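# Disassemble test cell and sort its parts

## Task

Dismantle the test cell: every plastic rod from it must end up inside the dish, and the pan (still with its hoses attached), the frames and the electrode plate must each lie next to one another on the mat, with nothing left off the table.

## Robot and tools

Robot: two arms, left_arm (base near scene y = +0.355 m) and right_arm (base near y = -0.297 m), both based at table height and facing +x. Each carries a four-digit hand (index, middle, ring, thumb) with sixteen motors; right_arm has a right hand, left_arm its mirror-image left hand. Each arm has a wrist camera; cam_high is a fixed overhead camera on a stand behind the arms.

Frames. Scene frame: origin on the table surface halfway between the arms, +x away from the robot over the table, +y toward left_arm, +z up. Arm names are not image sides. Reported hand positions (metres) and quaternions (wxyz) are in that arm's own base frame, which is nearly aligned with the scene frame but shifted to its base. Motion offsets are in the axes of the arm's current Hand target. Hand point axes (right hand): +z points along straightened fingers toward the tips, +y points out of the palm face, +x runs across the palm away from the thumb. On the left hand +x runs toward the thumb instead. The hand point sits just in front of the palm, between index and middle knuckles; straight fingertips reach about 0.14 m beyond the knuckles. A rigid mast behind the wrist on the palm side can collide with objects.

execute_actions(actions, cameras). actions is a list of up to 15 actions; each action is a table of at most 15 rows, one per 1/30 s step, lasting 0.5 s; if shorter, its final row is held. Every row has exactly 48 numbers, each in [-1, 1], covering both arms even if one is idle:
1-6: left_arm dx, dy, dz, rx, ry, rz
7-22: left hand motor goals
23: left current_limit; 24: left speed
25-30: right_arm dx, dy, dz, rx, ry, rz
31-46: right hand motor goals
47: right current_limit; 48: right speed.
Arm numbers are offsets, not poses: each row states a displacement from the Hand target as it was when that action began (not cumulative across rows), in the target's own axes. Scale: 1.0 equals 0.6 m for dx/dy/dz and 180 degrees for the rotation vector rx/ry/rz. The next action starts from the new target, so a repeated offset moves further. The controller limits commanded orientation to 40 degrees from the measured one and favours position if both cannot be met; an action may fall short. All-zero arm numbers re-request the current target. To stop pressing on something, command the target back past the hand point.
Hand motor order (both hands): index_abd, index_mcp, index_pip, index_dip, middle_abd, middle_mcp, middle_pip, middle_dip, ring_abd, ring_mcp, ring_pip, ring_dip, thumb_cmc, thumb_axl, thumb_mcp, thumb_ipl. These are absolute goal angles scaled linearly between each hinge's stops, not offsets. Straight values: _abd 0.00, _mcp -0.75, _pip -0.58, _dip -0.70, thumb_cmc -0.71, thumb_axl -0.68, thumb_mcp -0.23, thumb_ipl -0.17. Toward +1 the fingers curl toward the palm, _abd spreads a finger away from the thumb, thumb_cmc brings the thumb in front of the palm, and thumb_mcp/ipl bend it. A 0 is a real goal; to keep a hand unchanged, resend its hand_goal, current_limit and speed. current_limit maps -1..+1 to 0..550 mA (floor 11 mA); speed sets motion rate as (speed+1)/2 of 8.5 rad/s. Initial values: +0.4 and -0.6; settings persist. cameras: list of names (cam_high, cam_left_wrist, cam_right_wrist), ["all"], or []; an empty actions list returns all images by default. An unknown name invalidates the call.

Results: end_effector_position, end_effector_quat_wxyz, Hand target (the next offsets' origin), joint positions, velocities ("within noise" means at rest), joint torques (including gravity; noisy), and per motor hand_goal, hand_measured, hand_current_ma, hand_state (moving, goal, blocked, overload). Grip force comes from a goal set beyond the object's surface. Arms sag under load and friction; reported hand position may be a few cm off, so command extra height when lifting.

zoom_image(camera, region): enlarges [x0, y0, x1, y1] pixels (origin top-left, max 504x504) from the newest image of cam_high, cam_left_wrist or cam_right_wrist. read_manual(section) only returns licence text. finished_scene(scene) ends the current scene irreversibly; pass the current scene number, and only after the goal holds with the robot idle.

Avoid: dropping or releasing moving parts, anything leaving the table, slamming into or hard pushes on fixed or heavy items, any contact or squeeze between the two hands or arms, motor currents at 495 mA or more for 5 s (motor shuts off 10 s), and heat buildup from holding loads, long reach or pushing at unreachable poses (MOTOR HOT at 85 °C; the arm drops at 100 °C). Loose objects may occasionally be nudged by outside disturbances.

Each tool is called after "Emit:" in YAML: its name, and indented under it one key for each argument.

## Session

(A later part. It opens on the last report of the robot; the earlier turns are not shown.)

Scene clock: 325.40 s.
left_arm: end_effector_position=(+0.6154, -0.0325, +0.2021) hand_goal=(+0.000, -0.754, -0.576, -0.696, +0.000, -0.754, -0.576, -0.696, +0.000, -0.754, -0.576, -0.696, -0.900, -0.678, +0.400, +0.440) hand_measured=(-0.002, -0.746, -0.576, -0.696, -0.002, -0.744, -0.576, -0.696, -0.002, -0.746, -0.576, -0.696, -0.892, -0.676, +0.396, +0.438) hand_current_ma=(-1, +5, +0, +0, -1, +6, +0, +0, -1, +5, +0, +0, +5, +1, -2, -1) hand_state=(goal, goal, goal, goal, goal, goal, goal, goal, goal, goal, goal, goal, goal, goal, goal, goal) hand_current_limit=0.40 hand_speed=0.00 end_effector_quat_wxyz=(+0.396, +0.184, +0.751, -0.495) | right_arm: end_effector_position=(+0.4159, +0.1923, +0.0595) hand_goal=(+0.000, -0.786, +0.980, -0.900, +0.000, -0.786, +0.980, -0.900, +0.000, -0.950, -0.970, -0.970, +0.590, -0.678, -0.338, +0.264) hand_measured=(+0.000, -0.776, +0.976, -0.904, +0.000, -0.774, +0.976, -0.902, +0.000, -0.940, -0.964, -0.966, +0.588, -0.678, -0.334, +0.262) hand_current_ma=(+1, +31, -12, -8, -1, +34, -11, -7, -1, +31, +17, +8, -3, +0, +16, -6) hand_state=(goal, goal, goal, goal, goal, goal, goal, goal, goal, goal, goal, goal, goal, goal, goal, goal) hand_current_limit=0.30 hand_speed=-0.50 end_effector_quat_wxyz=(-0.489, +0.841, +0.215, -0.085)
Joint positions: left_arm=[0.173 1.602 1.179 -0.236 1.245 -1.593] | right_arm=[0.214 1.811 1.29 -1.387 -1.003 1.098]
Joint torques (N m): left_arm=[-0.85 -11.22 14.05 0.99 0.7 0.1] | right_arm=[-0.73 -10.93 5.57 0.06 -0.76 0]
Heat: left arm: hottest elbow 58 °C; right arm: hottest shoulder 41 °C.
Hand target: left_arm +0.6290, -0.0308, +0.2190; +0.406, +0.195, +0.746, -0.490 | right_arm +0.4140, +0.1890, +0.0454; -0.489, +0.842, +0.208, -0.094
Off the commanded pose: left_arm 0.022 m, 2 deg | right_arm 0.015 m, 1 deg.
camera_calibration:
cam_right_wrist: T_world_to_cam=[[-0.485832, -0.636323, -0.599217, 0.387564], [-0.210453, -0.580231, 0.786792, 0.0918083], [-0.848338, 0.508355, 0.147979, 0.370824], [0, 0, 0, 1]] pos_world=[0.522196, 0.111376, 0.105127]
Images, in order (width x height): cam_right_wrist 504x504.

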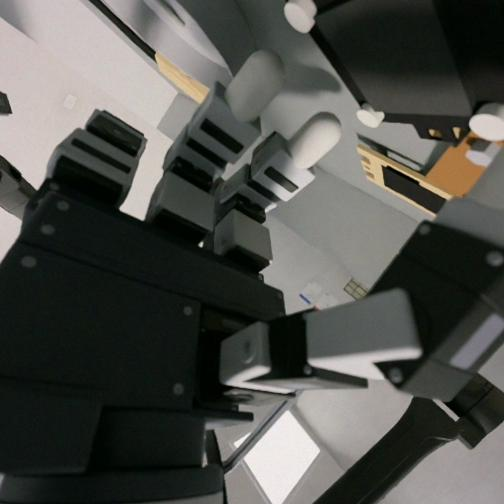

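Emit:
execute_actions:
  actions:
    - [[0,0,0,0,0,0, 0,-0.754,-0.576,-0.696,0,-0.754,-0.576,-0.696,0,-0.754,-0.576,-0.696,-0.9,-0.678,0.4,0.44,0.4,0, 0,0.0173,0.01,0,0,0, 0,-0.785,0.98,-0.9,0,-0.785,0.98,-0.9,0,-0.95,-0.97,-0.97,0.591,-0.677,-0.337,0.265,0.3,-0.5]]
    - [[0,0,0,0,0,0, 0,-0.754,-0.576,-0.696,0,-0.754,-0.576,-0.696,0,-0.754,-0.576,-0.696,-0.9,-0.678,0.4,0.44,0.4,0, 0,0.0101,0.0058,0,0,0, 0,-0.785,0.98,-0.9,0,-0.785,0.98,-0.9,0,-0.95,-0.97,-0.97,0.591,-0.677,-0.337,0.265,0.3,-0.5]]
  cameras: ["cam_right_wrist"]

Scene clock: 327.00 s.
left_arm: end_effector_position=(+0.6154, -0.0325, +0.2021) hand_goal=(+0.000, -0.754, -0.576, -0.696, +0.000, -0.754, -0.576, -0.696, +0.000, -0.754, -0.576, -0.696, -0.900, -0.678, +0.400, +0.440) hand_measured=(-0.002, -0.746, -0.576, -0.696, -0.002, -0.744, -0.576, -0.696, -0.002, -0.746, -0.576, -0.696, -0.892, -0.676, +0.396, +0.438) hand_current_ma=(-1, +5, +0, +0, -1, +6, +0, +0, -1, +5, +0, +0, +5, +1, -2, -1) hand_state=(goal, goal, goal, goal, goal, goal, goal, goal, goal, goal, goal, goal, goal, goal, goal, goal) hand_current_limit=0.40 hand_speed=0.00 end_effector_quat_wxyz=(+0.396, +0.184, +0.751, -0.495) | right_arm: end_effector_position=(+0.4195, +0.1931, +0.0427) hand_goal=(+0.000, -0.786, +0.980, -0.900, +0.000, -0.786, +0.980, -0.900, +0.000, -0.950, -0.970, -0.970, +0.590, -0.678, -0.338, +0.264) hand_measured=(+0.000, -0.776, +0.976, -0.904, +0.000, -0.774, +0.976, -0.902, +0.000, -0.940, -0.964, -0.966, +0.588, -0.678, -0.334, +0.262) hand_current_ma=(+1, +31, -12, -8, -1, +34, -11, -7, -1, +31, +17, +8, -3, +0, +16, -6) hand_state=(goal, goal, goal, goal, goal, goal, goal, goal, goal, goal, goal, goal, goal, goal, goal, goal) hand_current_limit=0.30 hand_speed=-0.50 end_effector_quat_wxyz=(-0.489, +0.841, +0.217, -0.082)
Joint positions: left_arm=[0.173 1.602 1.179 -0.236 1.245 -1.593] | right_arm=[0.214 1.838 1.28 -1.343 -1.003 1.098]
Joint torques (N m): left_arm=[-0.73 -11.28 14.01 0.99 0.7 0.11] | right_arm=[-0.67 -11.11 5.07 0.06 -0.78 0]
Heat: left arm: hottest elbow 58 °C; right arm: hottest shoulder 41 °C.
Hand target: left_arm +0.6290, -0.0308, +0.2190; +0.406, +0.195, +0.746, -0.490 | right_arm +0.4148, +0.1893, +0.0264; -0.489, +0.842, +0.208, -0.094
Off the commanded pose: left_arm 0.022 m, 2 deg | right_arm 0.017 m, 2 deg.
camera_calibration:
cam_right_wrist: T_world_to_cam=[[-0.481757, -0.635426, -0.603443, 0.378107], [-0.215812, -0.581381, 0.784488, 0.108855], [-0.849314, 0.508163, 0.142952, 0.376592], [0, 0, 0, 1]] pos_world=[0.525493, 0.112175, 0.0889363]
Images, in order (width x height): cam_right_wrist 504x504.

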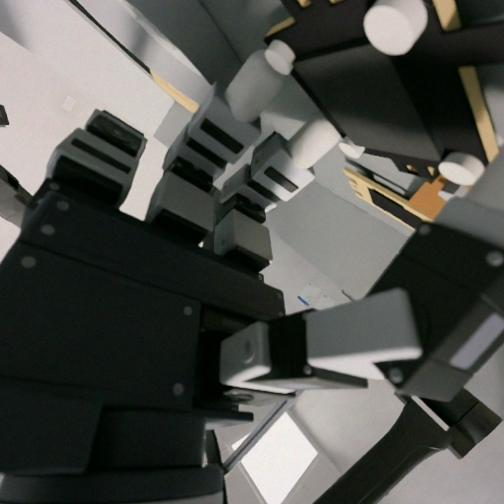

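Emit:
zoom_image:
  camera: "cam_right_wrist"
  region: [330, 0, 504, 200]

Scaled by 2.520 from the camera's 504x504 image, which has a finer 720x720 frame.

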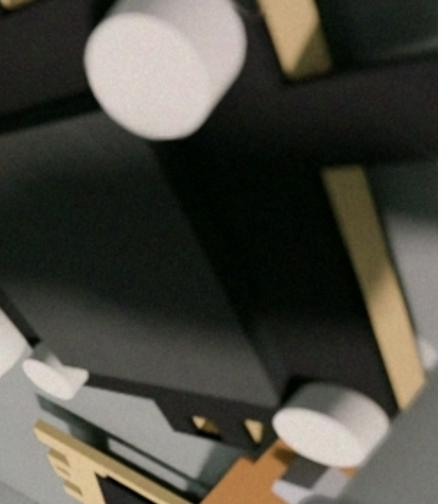

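Emit:
execute_actions:
  actions:
    - [[0,0,0,0,0,0, 0,-0.754,-0.576,-0.696,0,-0.754,-0.576,-0.696,0,-0.754,-0.576,-0.696,-0.9,-0.678,0.4,0.44,0.4,0, 0,0,0,0,0,0, 0,-0.71,0.98,-0.9,0,-0.7,0.98,-0.9,0,-0.95,-0.97,-0.97,0.591,-0.677,-0.25,0.265,0.2,-0.6]]
    - [[0,0,0,0,0,0, 0,-0.754,-0.576,-0.696,0,-0.754,-0.576,-0.696,0,-0.754,-0.576,-0.696,-0.9,-0.678,0.4,0.44,0.4,0, 0,0,0,0,0,0, 0,-0.67,0.98,-0.9,0,-0.65,0.98,-0.9,0,-0.95,-0.97,-0.97,0.591,-0.677,-0.18,0.265,0.2,-0.6]]
    - [[0,0,0,0,0,0, 0,-0.754,-0.576,-0.696,0,-0.754,-0.576,-0.696,0,-0.754,-0.576,-0.696,-0.9,-0.678,0.4,0.44,0.4,0, 0.045,0.013,-0.018,0,0,0, 0,-0.67,0.98,-0.9,0,-0.65,0.98,-0.9,0,-0.95,-0.97,-0.97,0.591,-0.677,-0.18,0.265,0.2,-0.6]]
    - [[0,0,0,0,0,0, 0,-0.754,-0.576,-0.696,0,-0.754,-0.576,-0.696,0,-0.754,-0.576,-0.696,-0.9,-0.678,0.4,0.44,0.4,0, 0.045,0.013,-0.018,0,0,0, 0,-0.67,0.98,-0.9,0,-0.65,0.98,-0.9,0,-0.95,-0.97,-0.97,0.591,-0.677,-0.18,0.265,0.2,-0.6]]
  cameras: ["all"]

Emit:
zoom_image:
  camera: "cam_high"
  region: [180, 190, 320, 330]

Emit:
zoom_image:
  camera: "cam_left_wrist"
  region: [150, 100, 250, 220]

Scene clock: 330.43 s.
left_arm: end_effector_position=(+0.6154, -0.0325, +0.2021) hand_goal=(+0.000, -0.754, -0.576, -0.696, +0.000, -0.754, -0.576, -0.696, +0.000, -0.754, -0.576, -0.696, -0.900, -0.678, +0.400, +0.440) hand_measured=(-0.002, -0.746, -0.576, -0.696, -0.002, -0.744, -0.576, -0.696, -0.002, -0.746, -0.576, -0.696, -0.892, -0.676, +0.396, +0.438) hand_current_ma=(-1, +5, +0, +0, -1, +6, +0, +0, -1, +5, +0, +0, +5, +1, -2, -1) hand_state=(goal, goal, goal, goal, goal, goal, goal, goal, goal, goal, goal, goal, goal, goal, goal, goal) hand_current_limit=0.40 hand_speed=0.00 end_effector_quat_wxyz=(+0.396, +0.184, +0.751, -0.495) | right_arm: end_effector_position=(+0.4582, +0.1929, +0.0417) hand_goal=(+0.000, -0.670, +0.980, -0.900, +0.000, -0.650, +0.980, -0.900, +0.000, -0.950, -0.970, -0.970, +0.590, -0.678, -0.180, +0.264) hand_measured=(+0.000, -0.694, +0.964, -0.908, +0.000, -0.674, +0.972, -0.904, +0.000, -0.940, -0.964, -0.966, +0.572, -0.682, -0.250, +0.248) hand_current_ma=(+1, -84, -46, -22, -1, -83, -20, -12, -1, +31, +17, +8, -61, -10, -330, -68) hand_state=(goal, blocked, goal, goal, goal, blocked, goal, goal, goal, goal, goal, goal, goal, goal, blocked, goal) hand_current_limit=0.20 hand_speed=-0.60 end_effector_quat_wxyz=(-0.490, +0.842, +0.200, -0.099)
Joint positions: left_arm=[0.173 1.602 1.179 -0.236 1.245 -1.593] | right_arm=[0.197 1.951 1.444 -1.448 -1.002 1.09]
Joint torques (N m): left_arm=[-0.79 -11.28 14.04 0.99 0.7 0.1] | right_arm=[-1.08 -11.16 8.75 -0.12 -0.37 -0.25]
Heat: left arm: hottest elbow 58 °C; right arm: hottest shoulder 41 °C.
Hand target: left_arm +0.6290, -0.0308, +0.2190; +0.406, +0.195, +0.746, -0.490 | right_arm +0.4751, +0.1895, +0.0263; -0.489, +0.842, +0.208, -0.094
Off the commanded pose: left_arm 0.022 m, 2 deg | right_arm 0.023 m, 1 deg.
camera_calibration:
cam_left_wrist: T_world_to_cam=[[0.0685515, -0.22895, 0.971021, -0.271571], [-0.898143, 0.409568, 0.159976, 0.476939], [-0.434326, -0.883083, -0.177554, 0.394942], [0, 0, 0, 1]] pos_world=[0.61851, 0.0912514, 0.257526]
cam_right_wrist: T_world_to_cam=[[-0.51762, -0.633857, -0.574713, 0.410976], [-0.186511, -0.571956, 0.798799, 0.102043], [-0.835035, 0.520665, 0.177834, 0.399309], [0, 0, 0, 1]] pos_world=[0.565198, 0.110958, 0.0836707]

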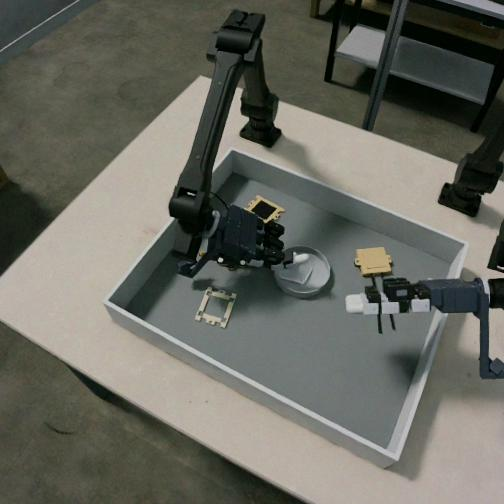

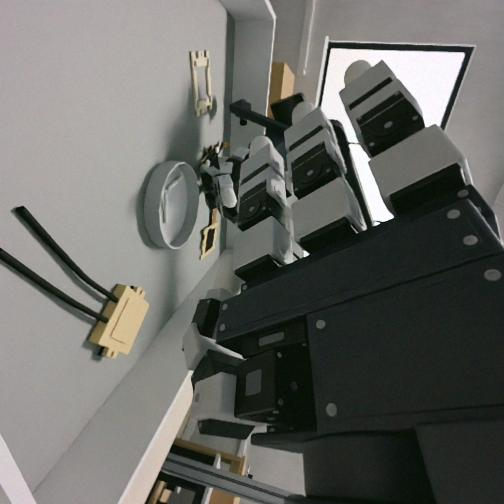

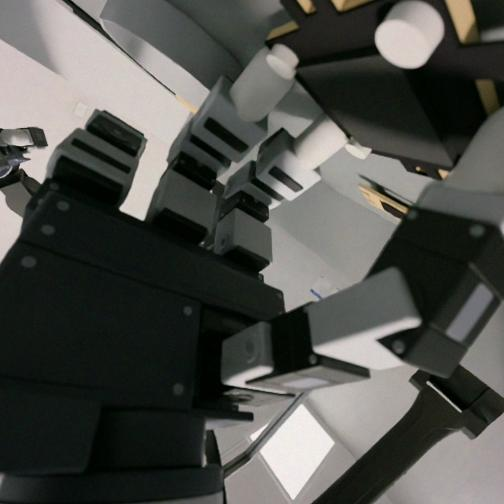

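Scaled by 3.600 from the camera's 504x504 image, which has a finer 720x720 frame.

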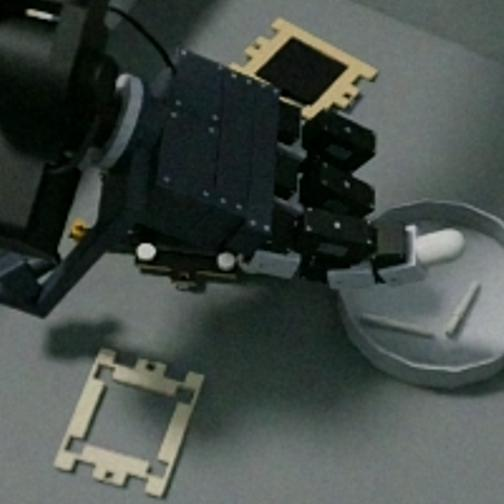

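Scaled by 4.200 from the camera's 504x504 image, which has a finer 720x720 frame.

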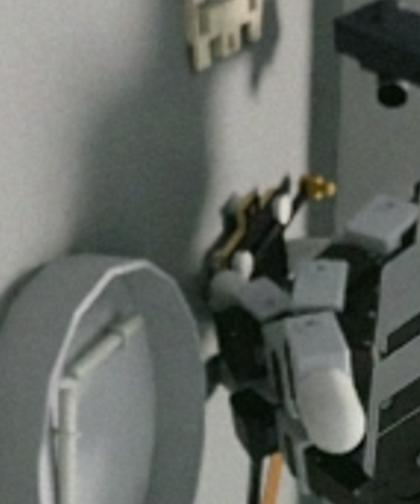

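Emit:
execute_actions:
  actions:
    - [[0,0,0,0,0,0, 0,-0.754,-0.576,-0.696,0,-0.754,-0.576,-0.696,0,-0.754,-0.576,-0.696,-0.9,-0.678,0.4,0.44,0.4,0, 0,0,0,0,0,0, 0,-0.64,0.98,-0.9,0,-0.62,0.98,-0.9,0,-0.95,-0.97,-0.97,0.591,-0.677,-0.12,0.265,0.45,-0.6]]
    - [[0,0,0,0,0,0, 0,-0.754,-0.576,-0.696,0,-0.754,-0.576,-0.696,0,-0.754,-0.576,-0.696,-0.9,-0.678,0.4,0.44,0.4,0, 0.008,-0.06,-0.033,0,0,0, 0,-0.64,0.98,-0.9,0,-0.62,0.98,-0.9,0,-0.95,-0.97,-0.97,0.591,-0.677,-0.12,0.265,0.45,-0.6]]
  cameras: ["all"]

Emit:
zoom_image:
  camera: "cam_high"
  region: [180, 190, 320, 330]

Emit:
zoom_image:
  camera: "cam_left_wrist"
  region: [150, 100, 250, 220]

Scene clock: 332.33 s.
left_arm: end_effector_position=(+0.6154, -0.0325, +0.2021) hand_goal=(+0.000, -0.754, -0.576, -0.696, +0.000, -0.754, -0.576, -0.696, +0.000, -0.754, -0.576, -0.696, -0.900, -0.678, +0.400, +0.440) hand_measured=(-0.002, -0.746, -0.576, -0.696, -0.002, -0.744, -0.576, -0.696, -0.002, -0.746, -0.576, -0.696, -0.892, -0.676, +0.396, +0.438) hand_current_ma=(-1, +5, +0, +0, -1, +6, +0, +0, -1, +5, +0, +0, +5, +1, -2, -1) hand_state=(goal, goal, goal, goal, goal, goal, goal, goal, goal, goal, goal, goal, goal, goal, goal, goal) hand_current_limit=0.40 hand_speed=0.00 end_effector_quat_wxyz=(+0.396, +0.184, +0.751, -0.495) | right_arm: end_effector_position=(+0.4605, +0.1925, +0.0581) hand_goal=(+0.000, -0.640, +0.980, -0.900, +0.000, -0.620, +0.980, -0.900, +0.000, -0.950, -0.970, -0.970, +0.590, -0.678, -0.120, +0.264) hand_measured=(+0.000, -0.638, +0.974, -0.904, +0.000, -0.618, +0.974, -0.904, +0.000, -0.940, -0.964, -0.966, +0.588, -0.680, -0.122, +0.262) hand_current_ma=(+1, +5, -17, -9, -1, +5, -15, -7, -1, +31, +17, +8, -7, -7, -4, -10) hand_state=(goal, goal, goal, goal, goal, goal, goal, goal, goal, goal, goal, goal, goal, goal, goal, goal) hand_current_limit=0.45 hand_speed=-0.60 end_effector_quat_wxyz=(-0.489, +0.842, +0.200, -0.110)
Joint positions: left_arm=[0.173 1.602 1.179 -0.236 1.245 -1.593] | right_arm=[0.197 1.952 1.489 -1.524 -0.996 1.073]
Joint torques (N m): left_arm=[-0.79 -11.28 14.04 0.99 0.7 0.1] | right_arm=[-0.79 -14.33 9.36 -0.65 -0.69 -0.04]
Heat: left arm: hottest elbow 58 °C; right arm: hottest shoulder 41 °C.
Hand target: left_arm +0.6290, -0.0308, +0.2190; +0.406, +0.195, +0.746, -0.490 | right_arm +0.4772, +0.1917, +0.0674; -0.489, +0.842, +0.208, -0.094
Off the commanded pose: left_arm 0.022 m, 2 deg | right_arm 0.019 m, 2 deg.
camera_calibration:
cam_left_wrist: T_world_to_cam=[[0.0685515, -0.22895, 0.971021, -0.271571], [-0.898143, 0.409568, 0.159976, 0.476939], [-0.434326, -0.883083, -0.177554, 0.394942], [0, 0, 0, 1]] pos_world=[0.61851, 0.0912514, 0.257526]
cam_right_wrist: T_world_to_cam=[[-0.520246, -0.642639, -0.562458, 0.423531], [-0.166854, -0.569425, 0.804932, 0.0792183], [-0.837558, 0.512611, 0.189014, 0.400518], [0, 0, 0, 1]] pos_world=[0.569015, 0.111977, 0.0987494]

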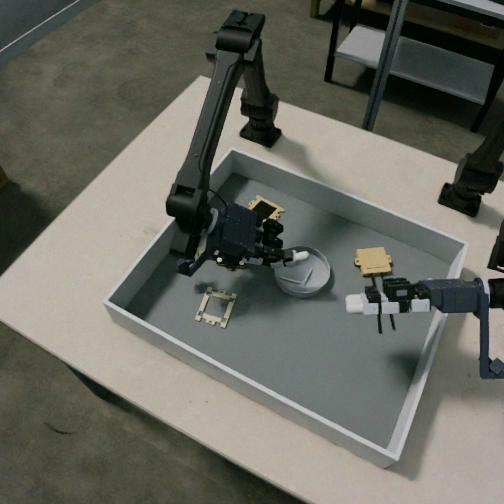

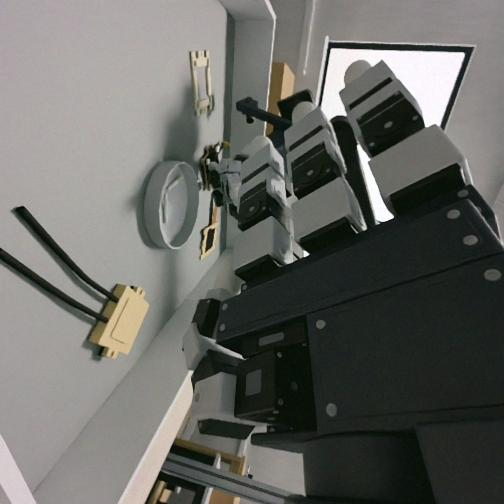

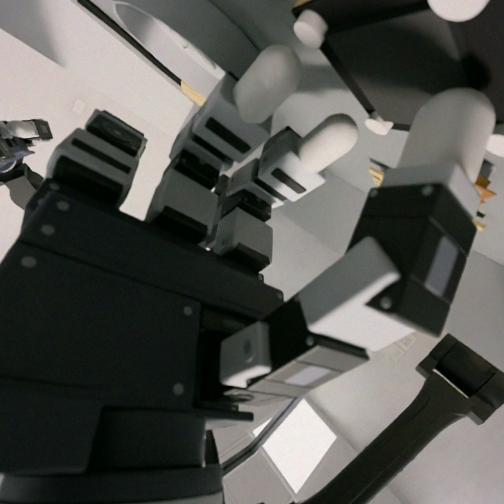

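Scaled by 3.600 from the camera's 504x504 image, which has a finer 720x720 frame.

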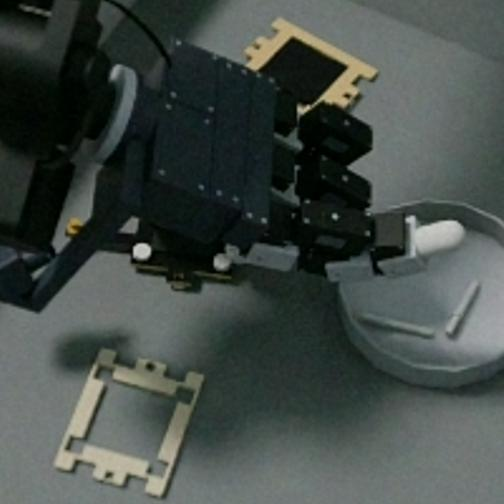

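Scaled by 4.200 from the camera's 504x504 image, which has a finer 720x720 frame.

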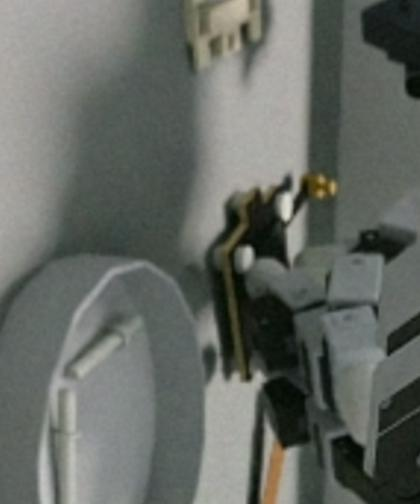

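Emit:
execute_actions:
  actions:
    - [[0,0,0,0,0,0, 0,-0.754,-0.576,-0.696,0,-0.754,-0.576,-0.696,0,-0.754,-0.576,-0.696,-0.9,-0.678,0.4,0.44,0.4,0, 0,0,0,0,0,0, 0,-0.785,0.98,-0.9,0,-0.785,0.98,-0.9,0,-0.95,-0.97,-0.97,0.591,-0.677,-0.18,0.039,0.3,-0.6]]
    - [[0,0,0,0,0,0, 0,-0.754,-0.576,-0.696,0,-0.754,-0.576,-0.696,0,-0.754,-0.576,-0.696,-0.9,-0.678,0.4,0.44,0.4,0, 0.005,-0.05,-0.03,0,0,0, 0,-0.785,0.98,-0.9,0,-0.785,0.98,-0.9,0,-0.95,-0.97,-0.97,0.591,-0.677,-0.18,0.039,0.3,-0.6]]
    - [[0,0,0,0,0,0, 0,-0.754,-0.576,-0.696,0,-0.754,-0.576,-0.696,0,-0.754,-0.576,-0.696,-0.9,-0.678,0.4,0.44,0.4,0, -0.03,-0.05,-0.12,0,0,0, 0,-0.785,0.98,-0.9,0,-0.785,0.98,-0.9,0,-0.95,-0.97,-0.97,0.591,-0.677,-0.18,0.039,0.3,-0.6]]
  cameras: ["all"]

Emit:
zoom_image:
  camera: "cam_high"
  region: [205, 220, 285, 290]

Scene clock: 335.30 s.
left_arm: end_effector_position=(+0.6154, -0.0325, +0.2021) hand_goal=(+0.000, -0.754, -0.576, -0.696, +0.000, -0.754, -0.576, -0.696, +0.000, -0.754, -0.576, -0.696, -0.900, -0.678, +0.400, +0.440) hand_measured=(-0.002, -0.746, -0.576, -0.696, -0.002, -0.744, -0.576, -0.696, -0.002, -0.746, -0.576, -0.696, -0.892, -0.676, +0.396, +0.438) hand_current_ma=(-1, +5, +0, +0, -1, +6, +0, +0, -1, +5, +0, +0, +5, +1, -2, -1) hand_state=(goal, goal, goal, goal, goal, goal, goal, goal, goal, goal, goal, goal, goal, goal, goal, goal) hand_current_limit=0.40 hand_speed=0.00 end_effector_quat_wxyz=(+0.396, +0.184, +0.751, -0.495) | right_arm: end_effector_position=(+0.4710, +0.1370, +0.1592) hand_goal=(+0.000, -0.786, +0.980, -0.900, +0.000, -0.786, +0.980, -0.900, +0.000, -0.950, -0.970, -0.970, +0.590, -0.678, -0.180, +0.038) hand_measured=(+0.000, -0.774, +0.974, -0.904, +0.000, -0.772, +0.976, -0.902, +0.000, -0.940, -0.964, -0.966, +0.588, -0.680, -0.176, +0.040) hand_current_ma=(+1, +40, -13, -8, -1, +43, -11, -7, -1, +31, +17, +8, -3, -7, +13, +7) hand_state=(goal, goal, goal, goal, goal, goal, goal, goal, goal, goal, goal, goal, goal, goal, goal, goal) hand_current_limit=0.30 hand_speed=-0.60 end_effector_quat_wxyz=(-0.475, +0.859, +0.182, -0.061)
Joint positions: left_arm=[0.173 1.602 1.179 -0.236 1.245 -1.593] | right_arm=[0.094 1.803 1.569 -1.694 -0.956 1.06]
Joint torques (N m): left_arm=[-0.67 -11.28 14.04 0.98 0.7 0.11] | right_arm=[0.21 -12.69 9.52 -0.62 -0.63 -0.04]
Heat: left arm: hottest elbow 59 °C; right arm: hottest shoulder 41 °C.
Hand target: left_arm +0.6290, -0.0308, +0.2190; +0.406, +0.195, +0.746, -0.490 | right_arm +0.4808, +0.1404, +0.1640; -0.489, +0.842, +0.208, -0.094
Off the commanded pose: left_arm 0.022 m, 2 deg | right_arm 0.011 m, 5 deg.
joint sent to its limit (right arm) — joint 4 (wrist pitch), lower limit. The joint targets are off in orientation, not in position.
camera_calibration:
cam_left_wrist: T_world_to_cam=[[0.0685515, -0.22895, 0.971021, -0.271571], [-0.898143, 0.409568, 0.159976, 0.476939], [-0.434326, -0.883083, -0.177554, 0.394942], [0, 0, 0, 1]] pos_world=[0.61851, 0.0912514, 0.257526]
cam_right_wrist: T_world_to_cam=[[-0.527795, -0.614266, -0.586608, 0.453739], [-0.271461, -0.532423, 0.80177, 0.0126449], [-0.804824, 0.582411, 0.114261, 0.405533], [0, 0, 0, 1]] pos_world=[0.569297, 0.0492618, 0.209692]

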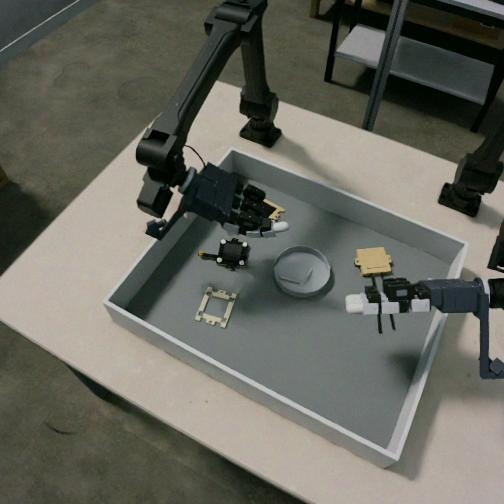

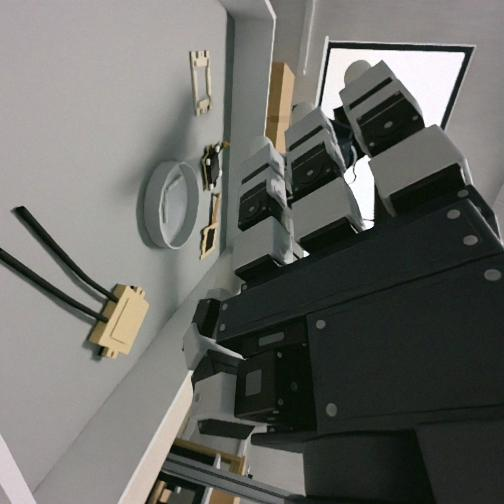

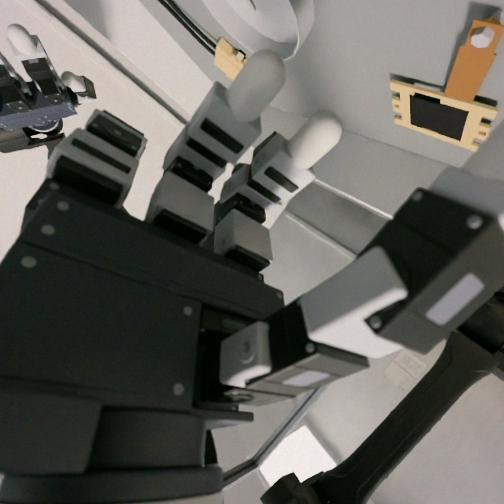

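Scaled by 6.300 from the camera's 504x504 image, which has a finer 720x720 frame.

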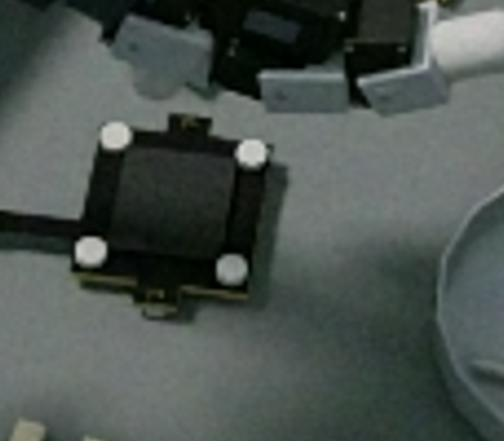

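Emit:
execute_actions:
  actions:
    - [[0,0,0,0,0,0, 0,-0.754,-0.576,-0.696,0,-0.754,-0.576,-0.696,0,-0.754,-0.576,-0.696,-0.9,-0.678,0.4,0.44,0.4,0, -0.0089,0.0434,0.0737,-0.0009,0.0168,0.0098, 0,-0.785,0.98,-0.9,0,-0.785,0.98,-0.9,0,-0.95,-0.97,-0.97,0.591,-0.677,-0.18,0.039,0.3,-0.6]]
    - [[0,0,0,0,0,0, 0,-0.754,-0.576,-0.696,0,-0.754,-0.576,-0.696,0,-0.754,-0.576,-0.696,-0.9,-0.678,0.4,0.44,0.4,0, -0.0089,0.0434,0.0737,0,0,0, 0,-0.785,0.98,-0.9,0,-0.785,0.98,-0.9,0,-0.95,-0.97,-0.97,0.591,-0.677,-0.18,0.039,0.3,-0.6]]
  cameras: ["all"]

Emit:
zoom_image:
  camera: "cam_high"
  region: [195, 220, 275, 290]

Scene clock: 337.63 s.
left_arm: end_effector_position=(+0.6154, -0.0325, +0.2021) hand_goal=(+0.000, -0.754, -0.576, -0.696, +0.000, -0.754, -0.576, -0.696, +0.000, -0.754, -0.576, -0.696, -0.900, -0.678, +0.400, +0.440) hand_measured=(-0.002, -0.746, -0.576, -0.696, -0.002, -0.744, -0.576, -0.696, -0.002, -0.746, -0.576, -0.696, -0.892, -0.676, +0.396, +0.438) hand_current_ma=(-1, +5, +0, +0, -1, +6, +0, +0, -1, +5, +0, +0, +5, +1, -2, -1) hand_state=(goal, goal, goal, goal, goal, goal, goal, goal, goal, goal, goal, goal, goal, goal, goal, goal) hand_current_limit=0.40 hand_speed=0.00 end_effector_quat_wxyz=(+0.396, +0.184, +0.751, -0.495) | right_arm: end_effector_position=(+0.4572, +0.1822, +0.0852) hand_goal=(+0.000, -0.786, +0.980, -0.900, +0.000, -0.786, +0.980, -0.900, +0.000, -0.950, -0.970, -0.970, +0.590, -0.678, -0.180, +0.038) hand_measured=(+0.000, -0.774, +0.976, -0.904, +0.000, -0.774, +0.976, -0.902, +0.000, -0.940, -0.964, -0.966, +0.588, -0.680, -0.176, +0.040) hand_current_ma=(+1, +37, -13, -8, -1, +40, -11, -7, -1, +31, +16, +8, -3, -7, +12, +7) hand_state=(goal, goal, goal, goal, goal, goal, goal, goal, goal, goal, goal, goal, goal, goal, goal, goal) hand_current_limit=0.30 hand_speed=-0.60 end_effector_quat_wxyz=(-0.491, +0.847, +0.191, -0.068)
Joint positions: left_arm=[0.173 1.602 1.179 -0.236 1.245 -1.593] | right_arm=[0.174 1.847 1.422 -1.448 -1.009 1.134]
Joint torques (N m): left_arm=[-0.73 -11.22 14.02 0.99 0.7 0.1] | right_arm=[-0.03 -12.28 6.08 0.14 -0.94 0.14]
Heat: left arm: hottest elbow 59 °C; right arm: hottest shoulder 41 °C.
Hand target: left_arm +0.6290, -0.0308, +0.2190; +0.406, +0.195, +0.746, -0.490 | right_arm +0.4539, +0.1833, +0.0738; -0.492, +0.848, +0.182, -0.079
Off the commanded pose: left_arm 0.022 m, 2 deg | right_arm 0.012 m, 2 deg.
camera_calibration:
cam_left_wrist: T_world_to_cam=[[0.0685515, -0.22895, 0.971021, -0.271571], [-0.898143, 0.409568, 0.159976, 0.476939], [-0.434326, -0.883083, -0.177554, 0.394942], [0, 0, 0, 1]] pos_world=[0.61851, 0.0912514, 0.257526]
cam_right_wrist: T_world_to_cam=[[-0.520214, -0.605283, -0.602504, 0.426966], [-0.249163, -0.567222, 0.78497, 0.0898473], [-0.816882, 0.558474, 0.144262, 0.383934], [0, 0, 0, 1]] pos_world=[0.558129, 0.0949811, 0.131334]

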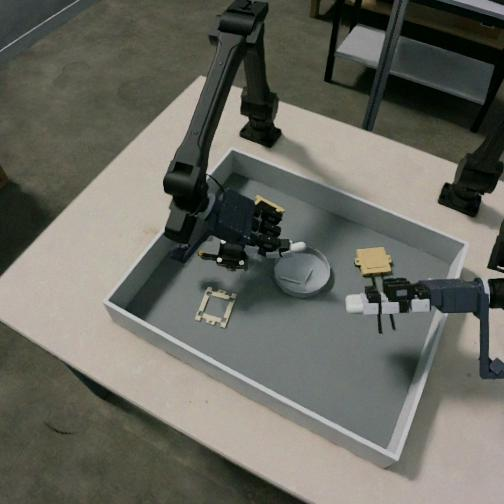

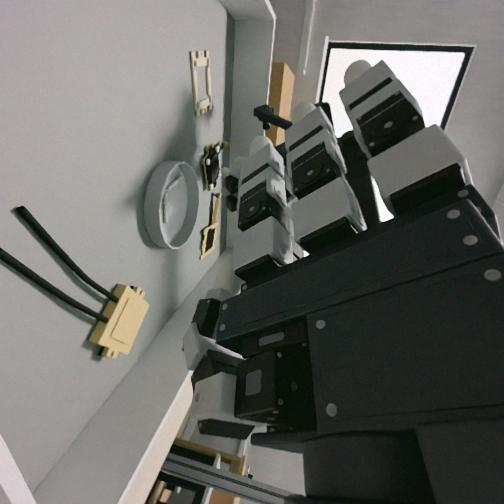

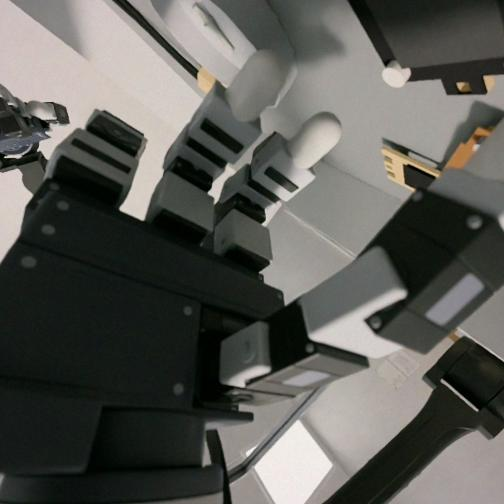

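Scaled by 6.300 from the camera's 504x504 image, which has a finer 720x720 frame.

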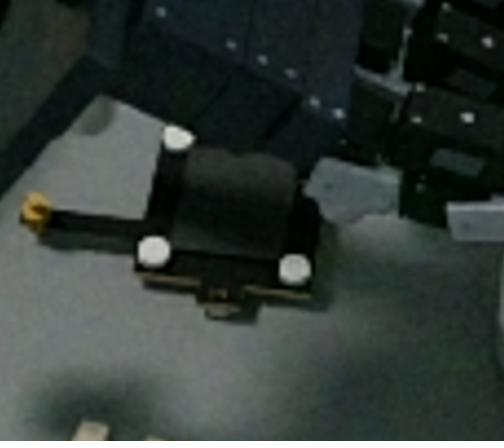

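Emit:
execute_actions:
  actions:
    - [[0,0,0,0,0,0, 0,-0.754,-0.576,-0.696,0,-0.754,-0.576,-0.696,0,-0.754,-0.576,-0.696,-0.9,-0.678,0.4,0.44,0.4,0, 0.0019,0.041,0.029,0,0,0, 0,-0.785,0.98,-0.9,0,-0.785,0.98,-0.9,0,-0.95,-0.97,-0.97,0.591,-0.677,-0.18,0.039,0.3,-0.6]]
    - [[0,0,0,0,0,0, 0,-0.754,-0.576,-0.696,0,-0.754,-0.576,-0.696,0,-0.754,-0.576,-0.696,-0.9,-0.678,0.4,0.44,0.4,0, 0,0.0216,0.0125,0,0,0, 0,-0.785,0.98,-0.9,0,-0.785,0.98,-0.9,0,-0.95,-0.97,-0.97,0.591,-0.677,-0.18,0.039,0.3,-0.6]]
  cameras: ["cam_right_wrist"]

Emit:
execute_actions:
  actions:
    - [[0,0,0,0,0,0, 0,-0.754,-0.576,-0.696,0,-0.754,-0.576,-0.696,0,-0.754,-0.576,-0.696,-0.9,-0.678,0.4,0.44,0.4,0, 0,0.0072,0.0042,0,0,0, 0,-0.785,0.98,-0.9,0,-0.785,0.98,-0.9,0,-0.95,-0.97,-0.97,0.591,-0.677,-0.18,0.039,0.3,-0.6]]
  cameras: []

Scene clock: 342.00 s.
left_arm: end_effector_position=(+0.6154, -0.0325, +0.2021) hand_goal=(+0.000, -0.754, -0.576, -0.696, +0.000, -0.754, -0.576, -0.696, +0.000, -0.754, -0.576, -0.696, -0.900, -0.678, +0.400, +0.440) hand_measured=(-0.002, -0.746, -0.576, -0.696, -0.002, -0.744, -0.576, -0.696, -0.002, -0.746, -0.576, -0.696, -0.892, -0.676, +0.396, +0.438) hand_current_ma=(-1, +5, +0, +0, -1, +6, +0, +0, -1, +5, +0, +0, +5, +1, -2, -1) hand_state=(goal, goal, goal, goal, goal, goal, goal, goal, goal, goal, goal, goal, goal, goal, goal, goal) hand_current_limit=0.40 hand_speed=0.00 end_effector_quat_wxyz=(+0.396, +0.184, +0.751, -0.495) | right_arm: end_effector_position=(+0.4626, +0.1834, +0.0449) hand_goal=(+0.000, -0.786, +0.980, -0.900, +0.000, -0.786, +0.980, -0.900, +0.000, -0.950, -0.970, -0.970, +0.590, -0.678, -0.180, +0.038) hand_measured=(+0.000, -0.778, +0.976, -0.904, +0.000, -0.774, +0.976, -0.902, +0.000, -0.940, -0.964, -0.966, +0.588, -0.680, -0.176, +0.040) hand_current_ma=(+1, +25, -13, -8, -1, +40, -11, -7, -1, +31, +16, +8, -3, -7, +12, +7) hand_state=(goal, goal, goal, goal, goal, goal, goal, goal, goal, goal, goal, goal, goal, goal, goal, goal) hand_current_limit=0.30 hand_speed=-0.60 end_effector_quat_wxyz=(-0.491, +0.848, +0.190, -0.062)
Joint positions: left_arm=[0.173 1.602 1.179 -0.236 1.245 -1.593] | right_arm=[0.174 1.898 1.383 -1.337 -1.011 1.147]
Joint torques (N m): left_arm=[-0.79 -11.28 14.04 0.98 0.7 0.1] | right_arm=[0.44 -12.16 5.65 0.17 -0.93 0.12]
Heat: left arm: hottest elbow 59 °C; right arm: hottest shoulder 41 °C.
Hand target: left_arm +0.6290, -0.0308, +0.2190; +0.406, +0.195, +0.746, -0.490 | right_arm +0.4561, +0.1869, +0.0292; -0.492, +0.848, +0.182, -0.079
Off the commanded pose: left_arm 0.022 m, 2 deg | right_arm 0.018 m, 2 deg.
camera_calibration:
cam_right_wrist: T_world_to_cam=[[-0.519165, -0.600391, -0.608275, 0.405225], [-0.260484, -0.566691, 0.781671, 0.128835], [-0.814012, 0.564262, 0.137814, 0.391368], [0, 0, 0, 1]] pos_world=[0.562517, 0.0954691, 0.0918457]
Images, in order (width x height): cam_right_wrist 504x504.

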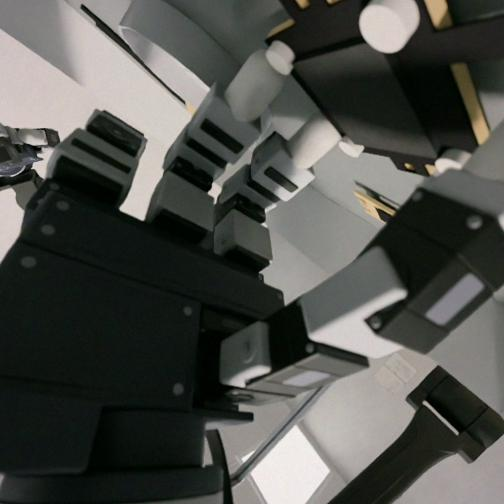

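Scene clock: 342.70 s.
left_arm: end_effector_position=(+0.6154, -0.0325, +0.2021) hand_goal=(+0.000, -0.754, -0.576, -0.696, +0.000, -0.754, -0.576, -0.696, +0.000, -0.754, -0.576, -0.696, -0.900, -0.678, +0.400, +0.440) hand_measured=(-0.002, -0.746, -0.576, -0.696, -0.002, -0.744, -0.576, -0.696, -0.002, -0.746, -0.576, -0.696, -0.892, -0.676, +0.396, +0.438) hand_current_ma=(-1, +5, +0, +0, -1, +6, +0, +0, -1, +5, +0, +0, +5, +1, -2, -1) hand_state=(goal, goal, goal, goal, goal, goal, goal, goal, goal, goal, goal, goal, goal, goal, goal, goal) hand_current_limit=0.40 hand_speed=0.00 end_effector_quat_wxyz=(+0.396, +0.184, +0.751, -0.495) | right_arm: end_effector_position=(+0.4645, +0.1838, +0.0427) hand_goal=(+0.000, -0.786, +0.980, -0.900, +0.000, -0.786, +0.980, -0.900, +0.000, -0.950, -0.970, -0.970, +0.590, -0.678, -0.180, +0.038) hand_measured=(+0.000, -0.778, +0.976, -0.902, +0.000, -0.774, +0.976, -0.902, +0.000, -0.940, -0.964, -0.966, +0.588, -0.680, -0.176, +0.040) hand_current_ma=(+1, +25, -7, -7, -1, +40, -11, -7, -1, +31, +16, +8, -3, -7, +12, +7) hand_state=(goal, goal, goal, goal, goal, goal, goal, goal, goal, goal, goal, goal, goal, goal, goal, goal) hand_current_limit=0.30 hand_speed=-0.60 end_effector_quat_wxyz=(-0.491, +0.848, +0.191, -0.060)
Joint positions: left_arm=[0.173 1.602 1.179 -0.236 1.245 -1.593] | right_arm=[0.174 1.902 1.383 -1.327 -1.012 1.148]
Joint torques (N m): left_arm=[-0.73 -11.28 14.04 0.99 0.7 0.1] | right_arm=[0.44 -11.87 5.39 0.21 -0.89 0.12]
Heat: left arm: hottest elbow 59 °C; right arm: hottest shoulder 41 °C.
Hand target: left_arm +0.6290, -0.0308, +0.2190; +0.406, +0.195, +0.746, -0.490 | right_arm +0.4563, +0.1869, +0.0242; -0.492, +0.848, +0.182, -0.079
Off the commanded pose: left_arm 0.022 m, 2 deg | right_arm 0.020 m, 2 deg.
No camera images: "cameras" was empty.

Emit:
execute_actions:
  actions:
    - [[0,0,0,0,0,0, 0,-0.754,-0.576,-0.696,0,-0.754,-0.576,-0.696,0,-0.754,-0.576,-0.696,-0.9,-0.678,0.4,0.44,0.4,0, -0.0137,0.0014,0.0115,0,0,0, 0,-0.785,0.98,-0.9,0,-0.785,0.98,-0.9,0,-0.95,-0.97,-0.97,0.591,-0.677,-0.18,0.039,0.3,-0.6]]
  cameras: ["cam_left_wrist","cam_right_wrist"]

Emit:
zoom_image:
  camera: "cam_left_wrist"
  region: [160, 110, 250, 220]

Emit:
zoom_image:
  camera: "cam_right_wrist"
  region: [160, 0, 504, 300]

Scene clock: 344.03 s.
left_arm: end_effector_position=(+0.6154, -0.0325, +0.2021) hand_goal=(+0.000, -0.754, -0.576, -0.696, +0.000, -0.754, -0.576, -0.696, +0.000, -0.754, -0.576, -0.696, -0.900, -0.678, +0.400, +0.440) hand_measured=(-0.002, -0.746, -0.576, -0.696, -0.002, -0.744, -0.576, -0.696, -0.002, -0.746, -0.576, -0.696, -0.892, -0.676, +0.396, +0.438) hand_current_ma=(-1, +5, +0, +0, -1, +6, +0, +0, -1, +5, +0, +0, +5, +1, -2, -1) hand_state=(goal, goal, goal, goal, goal, goal, goal, goal, goal, goal, goal, goal, goal, goal, goal, goal) hand_current_limit=0.40 hand_speed=0.00 end_effector_quat_wxyz=(+0.396, +0.184, +0.751, -0.495) | right_arm: end_effector_position=(+0.4622, +0.1865, +0.0404) hand_goal=(+0.000, -0.786, +0.980, -0.900, +0.000, -0.786, +0.980, -0.900, +0.000, -0.950, -0.970, -0.970, +0.590, -0.678, -0.180, +0.038) hand_measured=(+0.000, -0.776, +0.992, -0.894, +0.000, -0.774, +0.976, -0.902, +0.000, -0.940, -0.964, -0.966, +0.594, -0.680, -0.188, +0.040) hand_current_ma=(+1, +31, +37, +16, -1, +40, -11, -7, -1, +31, +16, +8, +10, -4, -30, +4) hand_state=(goal, goal, goal, goal, goal, goal, goal, goal, goal, goal, goal, goal, goal, goal, goal, goal) hand_current_limit=0.30 hand_speed=-0.60 end_effector_quat_wxyz=(-0.493, +0.847, +0.191, -0.055)
Joint positions: left_arm=[0.173 1.602 1.179 -0.236 1.245 -1.593] | right_arm=[0.178 1.893 1.363 -1.296 -1.019 1.163]
Joint torques (N m): left_arm=[-0.79 -11.34 14.04 0.98 0.7 0.11] | right_arm=[0.73 -12.28 4.1 0.28 -0.66 0.08]
Heat: left arm: hottest elbow 59 °C; right arm: hottest shoulder 41 °C.
Hand target: left_arm +0.6290, -0.0308, +0.2190; +0.406, +0.195, +0.746, -0.490 | right_arm +0.4467, +0.1889, +0.0195; -0.492, +0.848, +0.182, -0.079
Off the commanded pose: left_arm 0.022 m, 2 deg | right_arm 0.026 m, 3 deg.
camera_calibration:
cam_left_wrist: T_world_to_cam=[[0.0685515, -0.22895, 0.971021, -0.271571], [-0.898143, 0.409568, 0.159976, 0.476939], [-0.434326, -0.883083, -0.177554, 0.394942], [0, 0, 0, 1]] pos_world=[0.61851, 0.0912514, 0.257526]
cam_right_wrist: T_world_to_cam=[[-0.515642, -0.592352, -0.619058, 0.401331], [-0.273323, -0.57105, 0.774078, 0.141058], [-0.812039, 0.56835, 0.132554, 0.388536], [0, 0, 0, 1]] pos_world=[0.561004, 0.097456, 0.0877548]
Images, in order (width x height): cam_left_wrist 504x504, cam_right_wrist 504x504.

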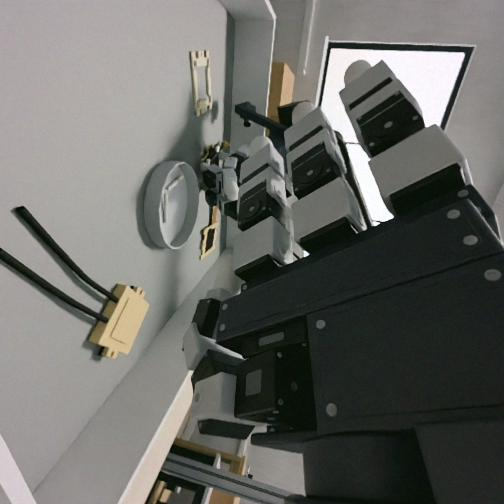

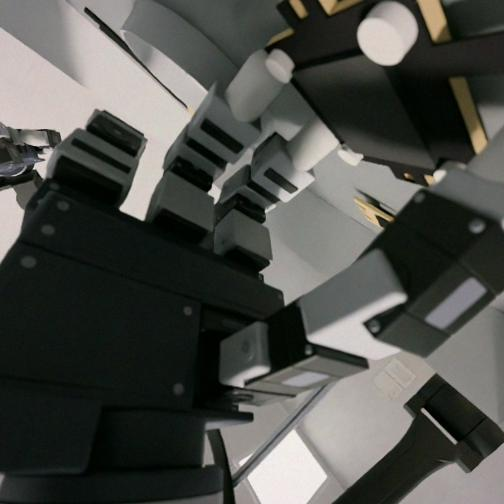

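Scaled by 4.582 from the camera's 504x504 image, which has a finer 720x720 frame.

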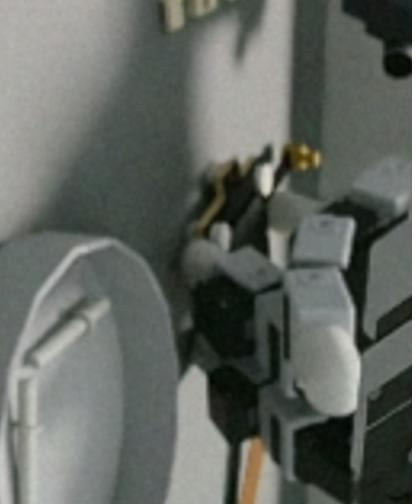

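Scaled by 1.465 from the camera's 504x504 image, which has a finer 720x720 frame.

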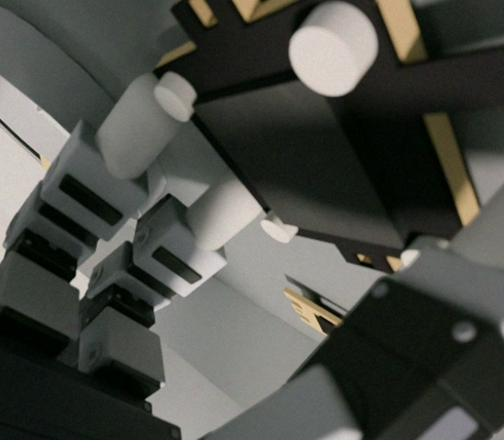

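Emit:
execute_actions:
  actions:
    - [[0,0,0,0,0,0, 0,-0.754,-0.576,-0.696,0,-0.754,-0.576,-0.696,0,-0.754,-0.576,-0.696,-0.9,-0.678,0.4,0.44,0.4,0, 0,0,0,0,0,0, 0,-0.72,0.98,-0.9,0,-0.72,0.98,-0.9,0,-0.95,-0.97,-0.97,0.591,-0.677,-0.11,0.039,0.2,-0.6]]
    - [[0,0,0,0,0,0, 0,-0.754,-0.576,-0.696,0,-0.754,-0.576,-0.696,0,-0.754,-0.576,-0.696,-0.9,-0.678,0.4,0.44,0.4,0, 0,0,0,0,0,0, 0,-0.67,0.98,-0.9,0,-0.66,0.98,-0.9,0,-0.95,-0.97,-0.97,0.591,-0.677,-0.04,0.039,0.3,-0.6]]
  cameras: ["cam_left_wrist","cam_right_wrist"]

Emit:
zoom_image:
  camera: "cam_right_wrist"
  region: [160, 0, 504, 300]

Scene clock: 346.03 s.
left_arm: end_effector_position=(+0.6154, -0.0325, +0.2021) hand_goal=(+0.000, -0.754, -0.576, -0.696, +0.000, -0.754, -0.576, -0.696, +0.000, -0.754, -0.576, -0.696, -0.900, -0.678, +0.400, +0.440) hand_measured=(-0.002, -0.746, -0.576, -0.696, -0.002, -0.744, -0.576, -0.696, -0.002, -0.746, -0.576, -0.696, -0.892, -0.676, +0.396, +0.438) hand_current_ma=(-1, +5, +0, +0, -1, +6, +0, +0, -1, +5, +0, +0, +5, +1, -2, -1) hand_state=(goal, goal, goal, goal, goal, goal, goal, goal, goal, goal, goal, goal, goal, goal, goal, goal) hand_current_limit=0.40 hand_speed=0.00 end_effector_quat_wxyz=(+0.396, +0.184, +0.751, -0.495) | right_arm: end_effector_position=(+0.4616, +0.1884, +0.0411) hand_goal=(+0.000, -0.670, +0.980, -0.900, +0.000, -0.660, +0.980, -0.900, +0.000, -0.950, -0.970, -0.970, +0.590, -0.678, -0.040, +0.038) hand_measured=(+0.000, -0.728, +0.980, -0.904, +0.000, -0.658, +0.976, -0.902, +0.000, -0.940, -0.964, -0.966, +0.594, -0.680, -0.182, +0.018) hand_current_ma=(+1, -235, -1, -9, -1, +3, -12, -7, -1, +31, +16, +8, +11, -4, -357, -85) hand_state=(goal, blocked, goal, goal, goal, goal, goal, goal, goal, goal, goal, goal, goal, goal, blocked, goal) hand_current_limit=0.30 hand_speed=-0.60 end_effector_quat_wxyz=(-0.496, +0.846, +0.190, -0.055)
Joint positions: left_arm=[0.173 1.602 1.179 -0.236 1.245 -1.593] | right_arm=[0.18 1.893 1.363 -1.296 -1.025 1.165]
Joint torques (N m): left_arm=[-0.79 -11.28 14.02 0.98 0.7 0.1] | right_arm=[0.5 -12.16 4.11 0.31 -0.42 0.07]
Heat: left arm: hottest elbow 59 °C; right arm: hottest shoulder 41 °C.
Hand target: left_arm +0.6290, -0.0308, +0.2190; +0.406, +0.195, +0.746, -0.490 | right_arm +0.4467, +0.1889, +0.0196; -0.492, +0.848, +0.182, -0.079
Off the commanded pose: left_arm 0.022 m, 2 deg | right_arm 0.026 m, 3 deg.
camera_calibration:
cam_left_wrist: T_world_to_cam=[[0.0685515, -0.22895, 0.971021, -0.271571], [-0.898143, 0.409568, 0.159976, 0.476939], [-0.434326, -0.883083, -0.177554, 0.394942], [0, 0, 0, 1]] pos_world=[0.61851, 0.0912514, 0.257526]
cam_right_wrist: T_world_to_cam=[[-0.517547, -0.589428, -0.620257, 0.403018], [-0.271453, -0.574342, 0.772298, 0.141256], [-0.811454, 0.568071, 0.137247, 0.386441], [0, 0, 0, 1]] pos_world=[0.560505, 0.0991535, 0.0878457]
Images, in order (width x height): cam_left_wrist 504x504, cam_right_wrist 504x504.

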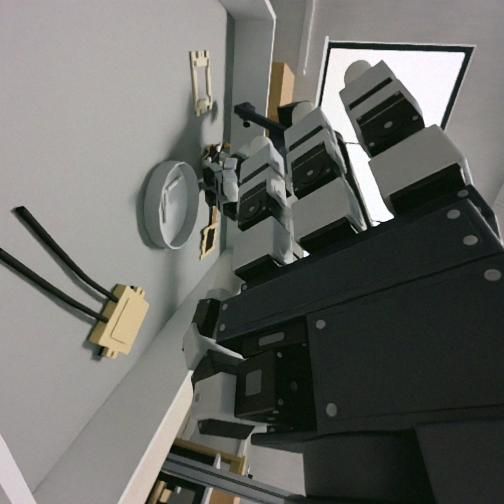

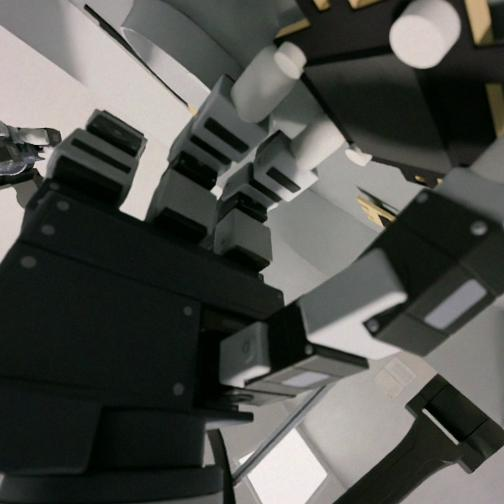

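Scaled by 1.465 from the camera's 504x504 image, which has a finer 720x720 frame.

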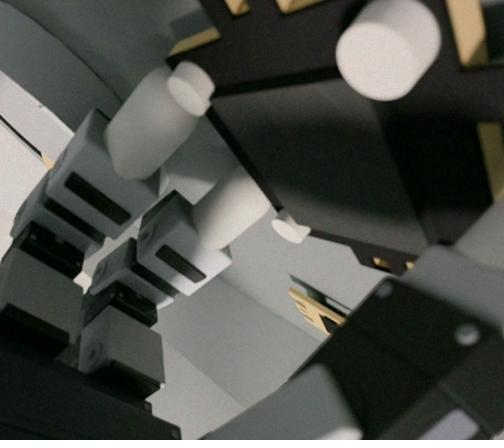

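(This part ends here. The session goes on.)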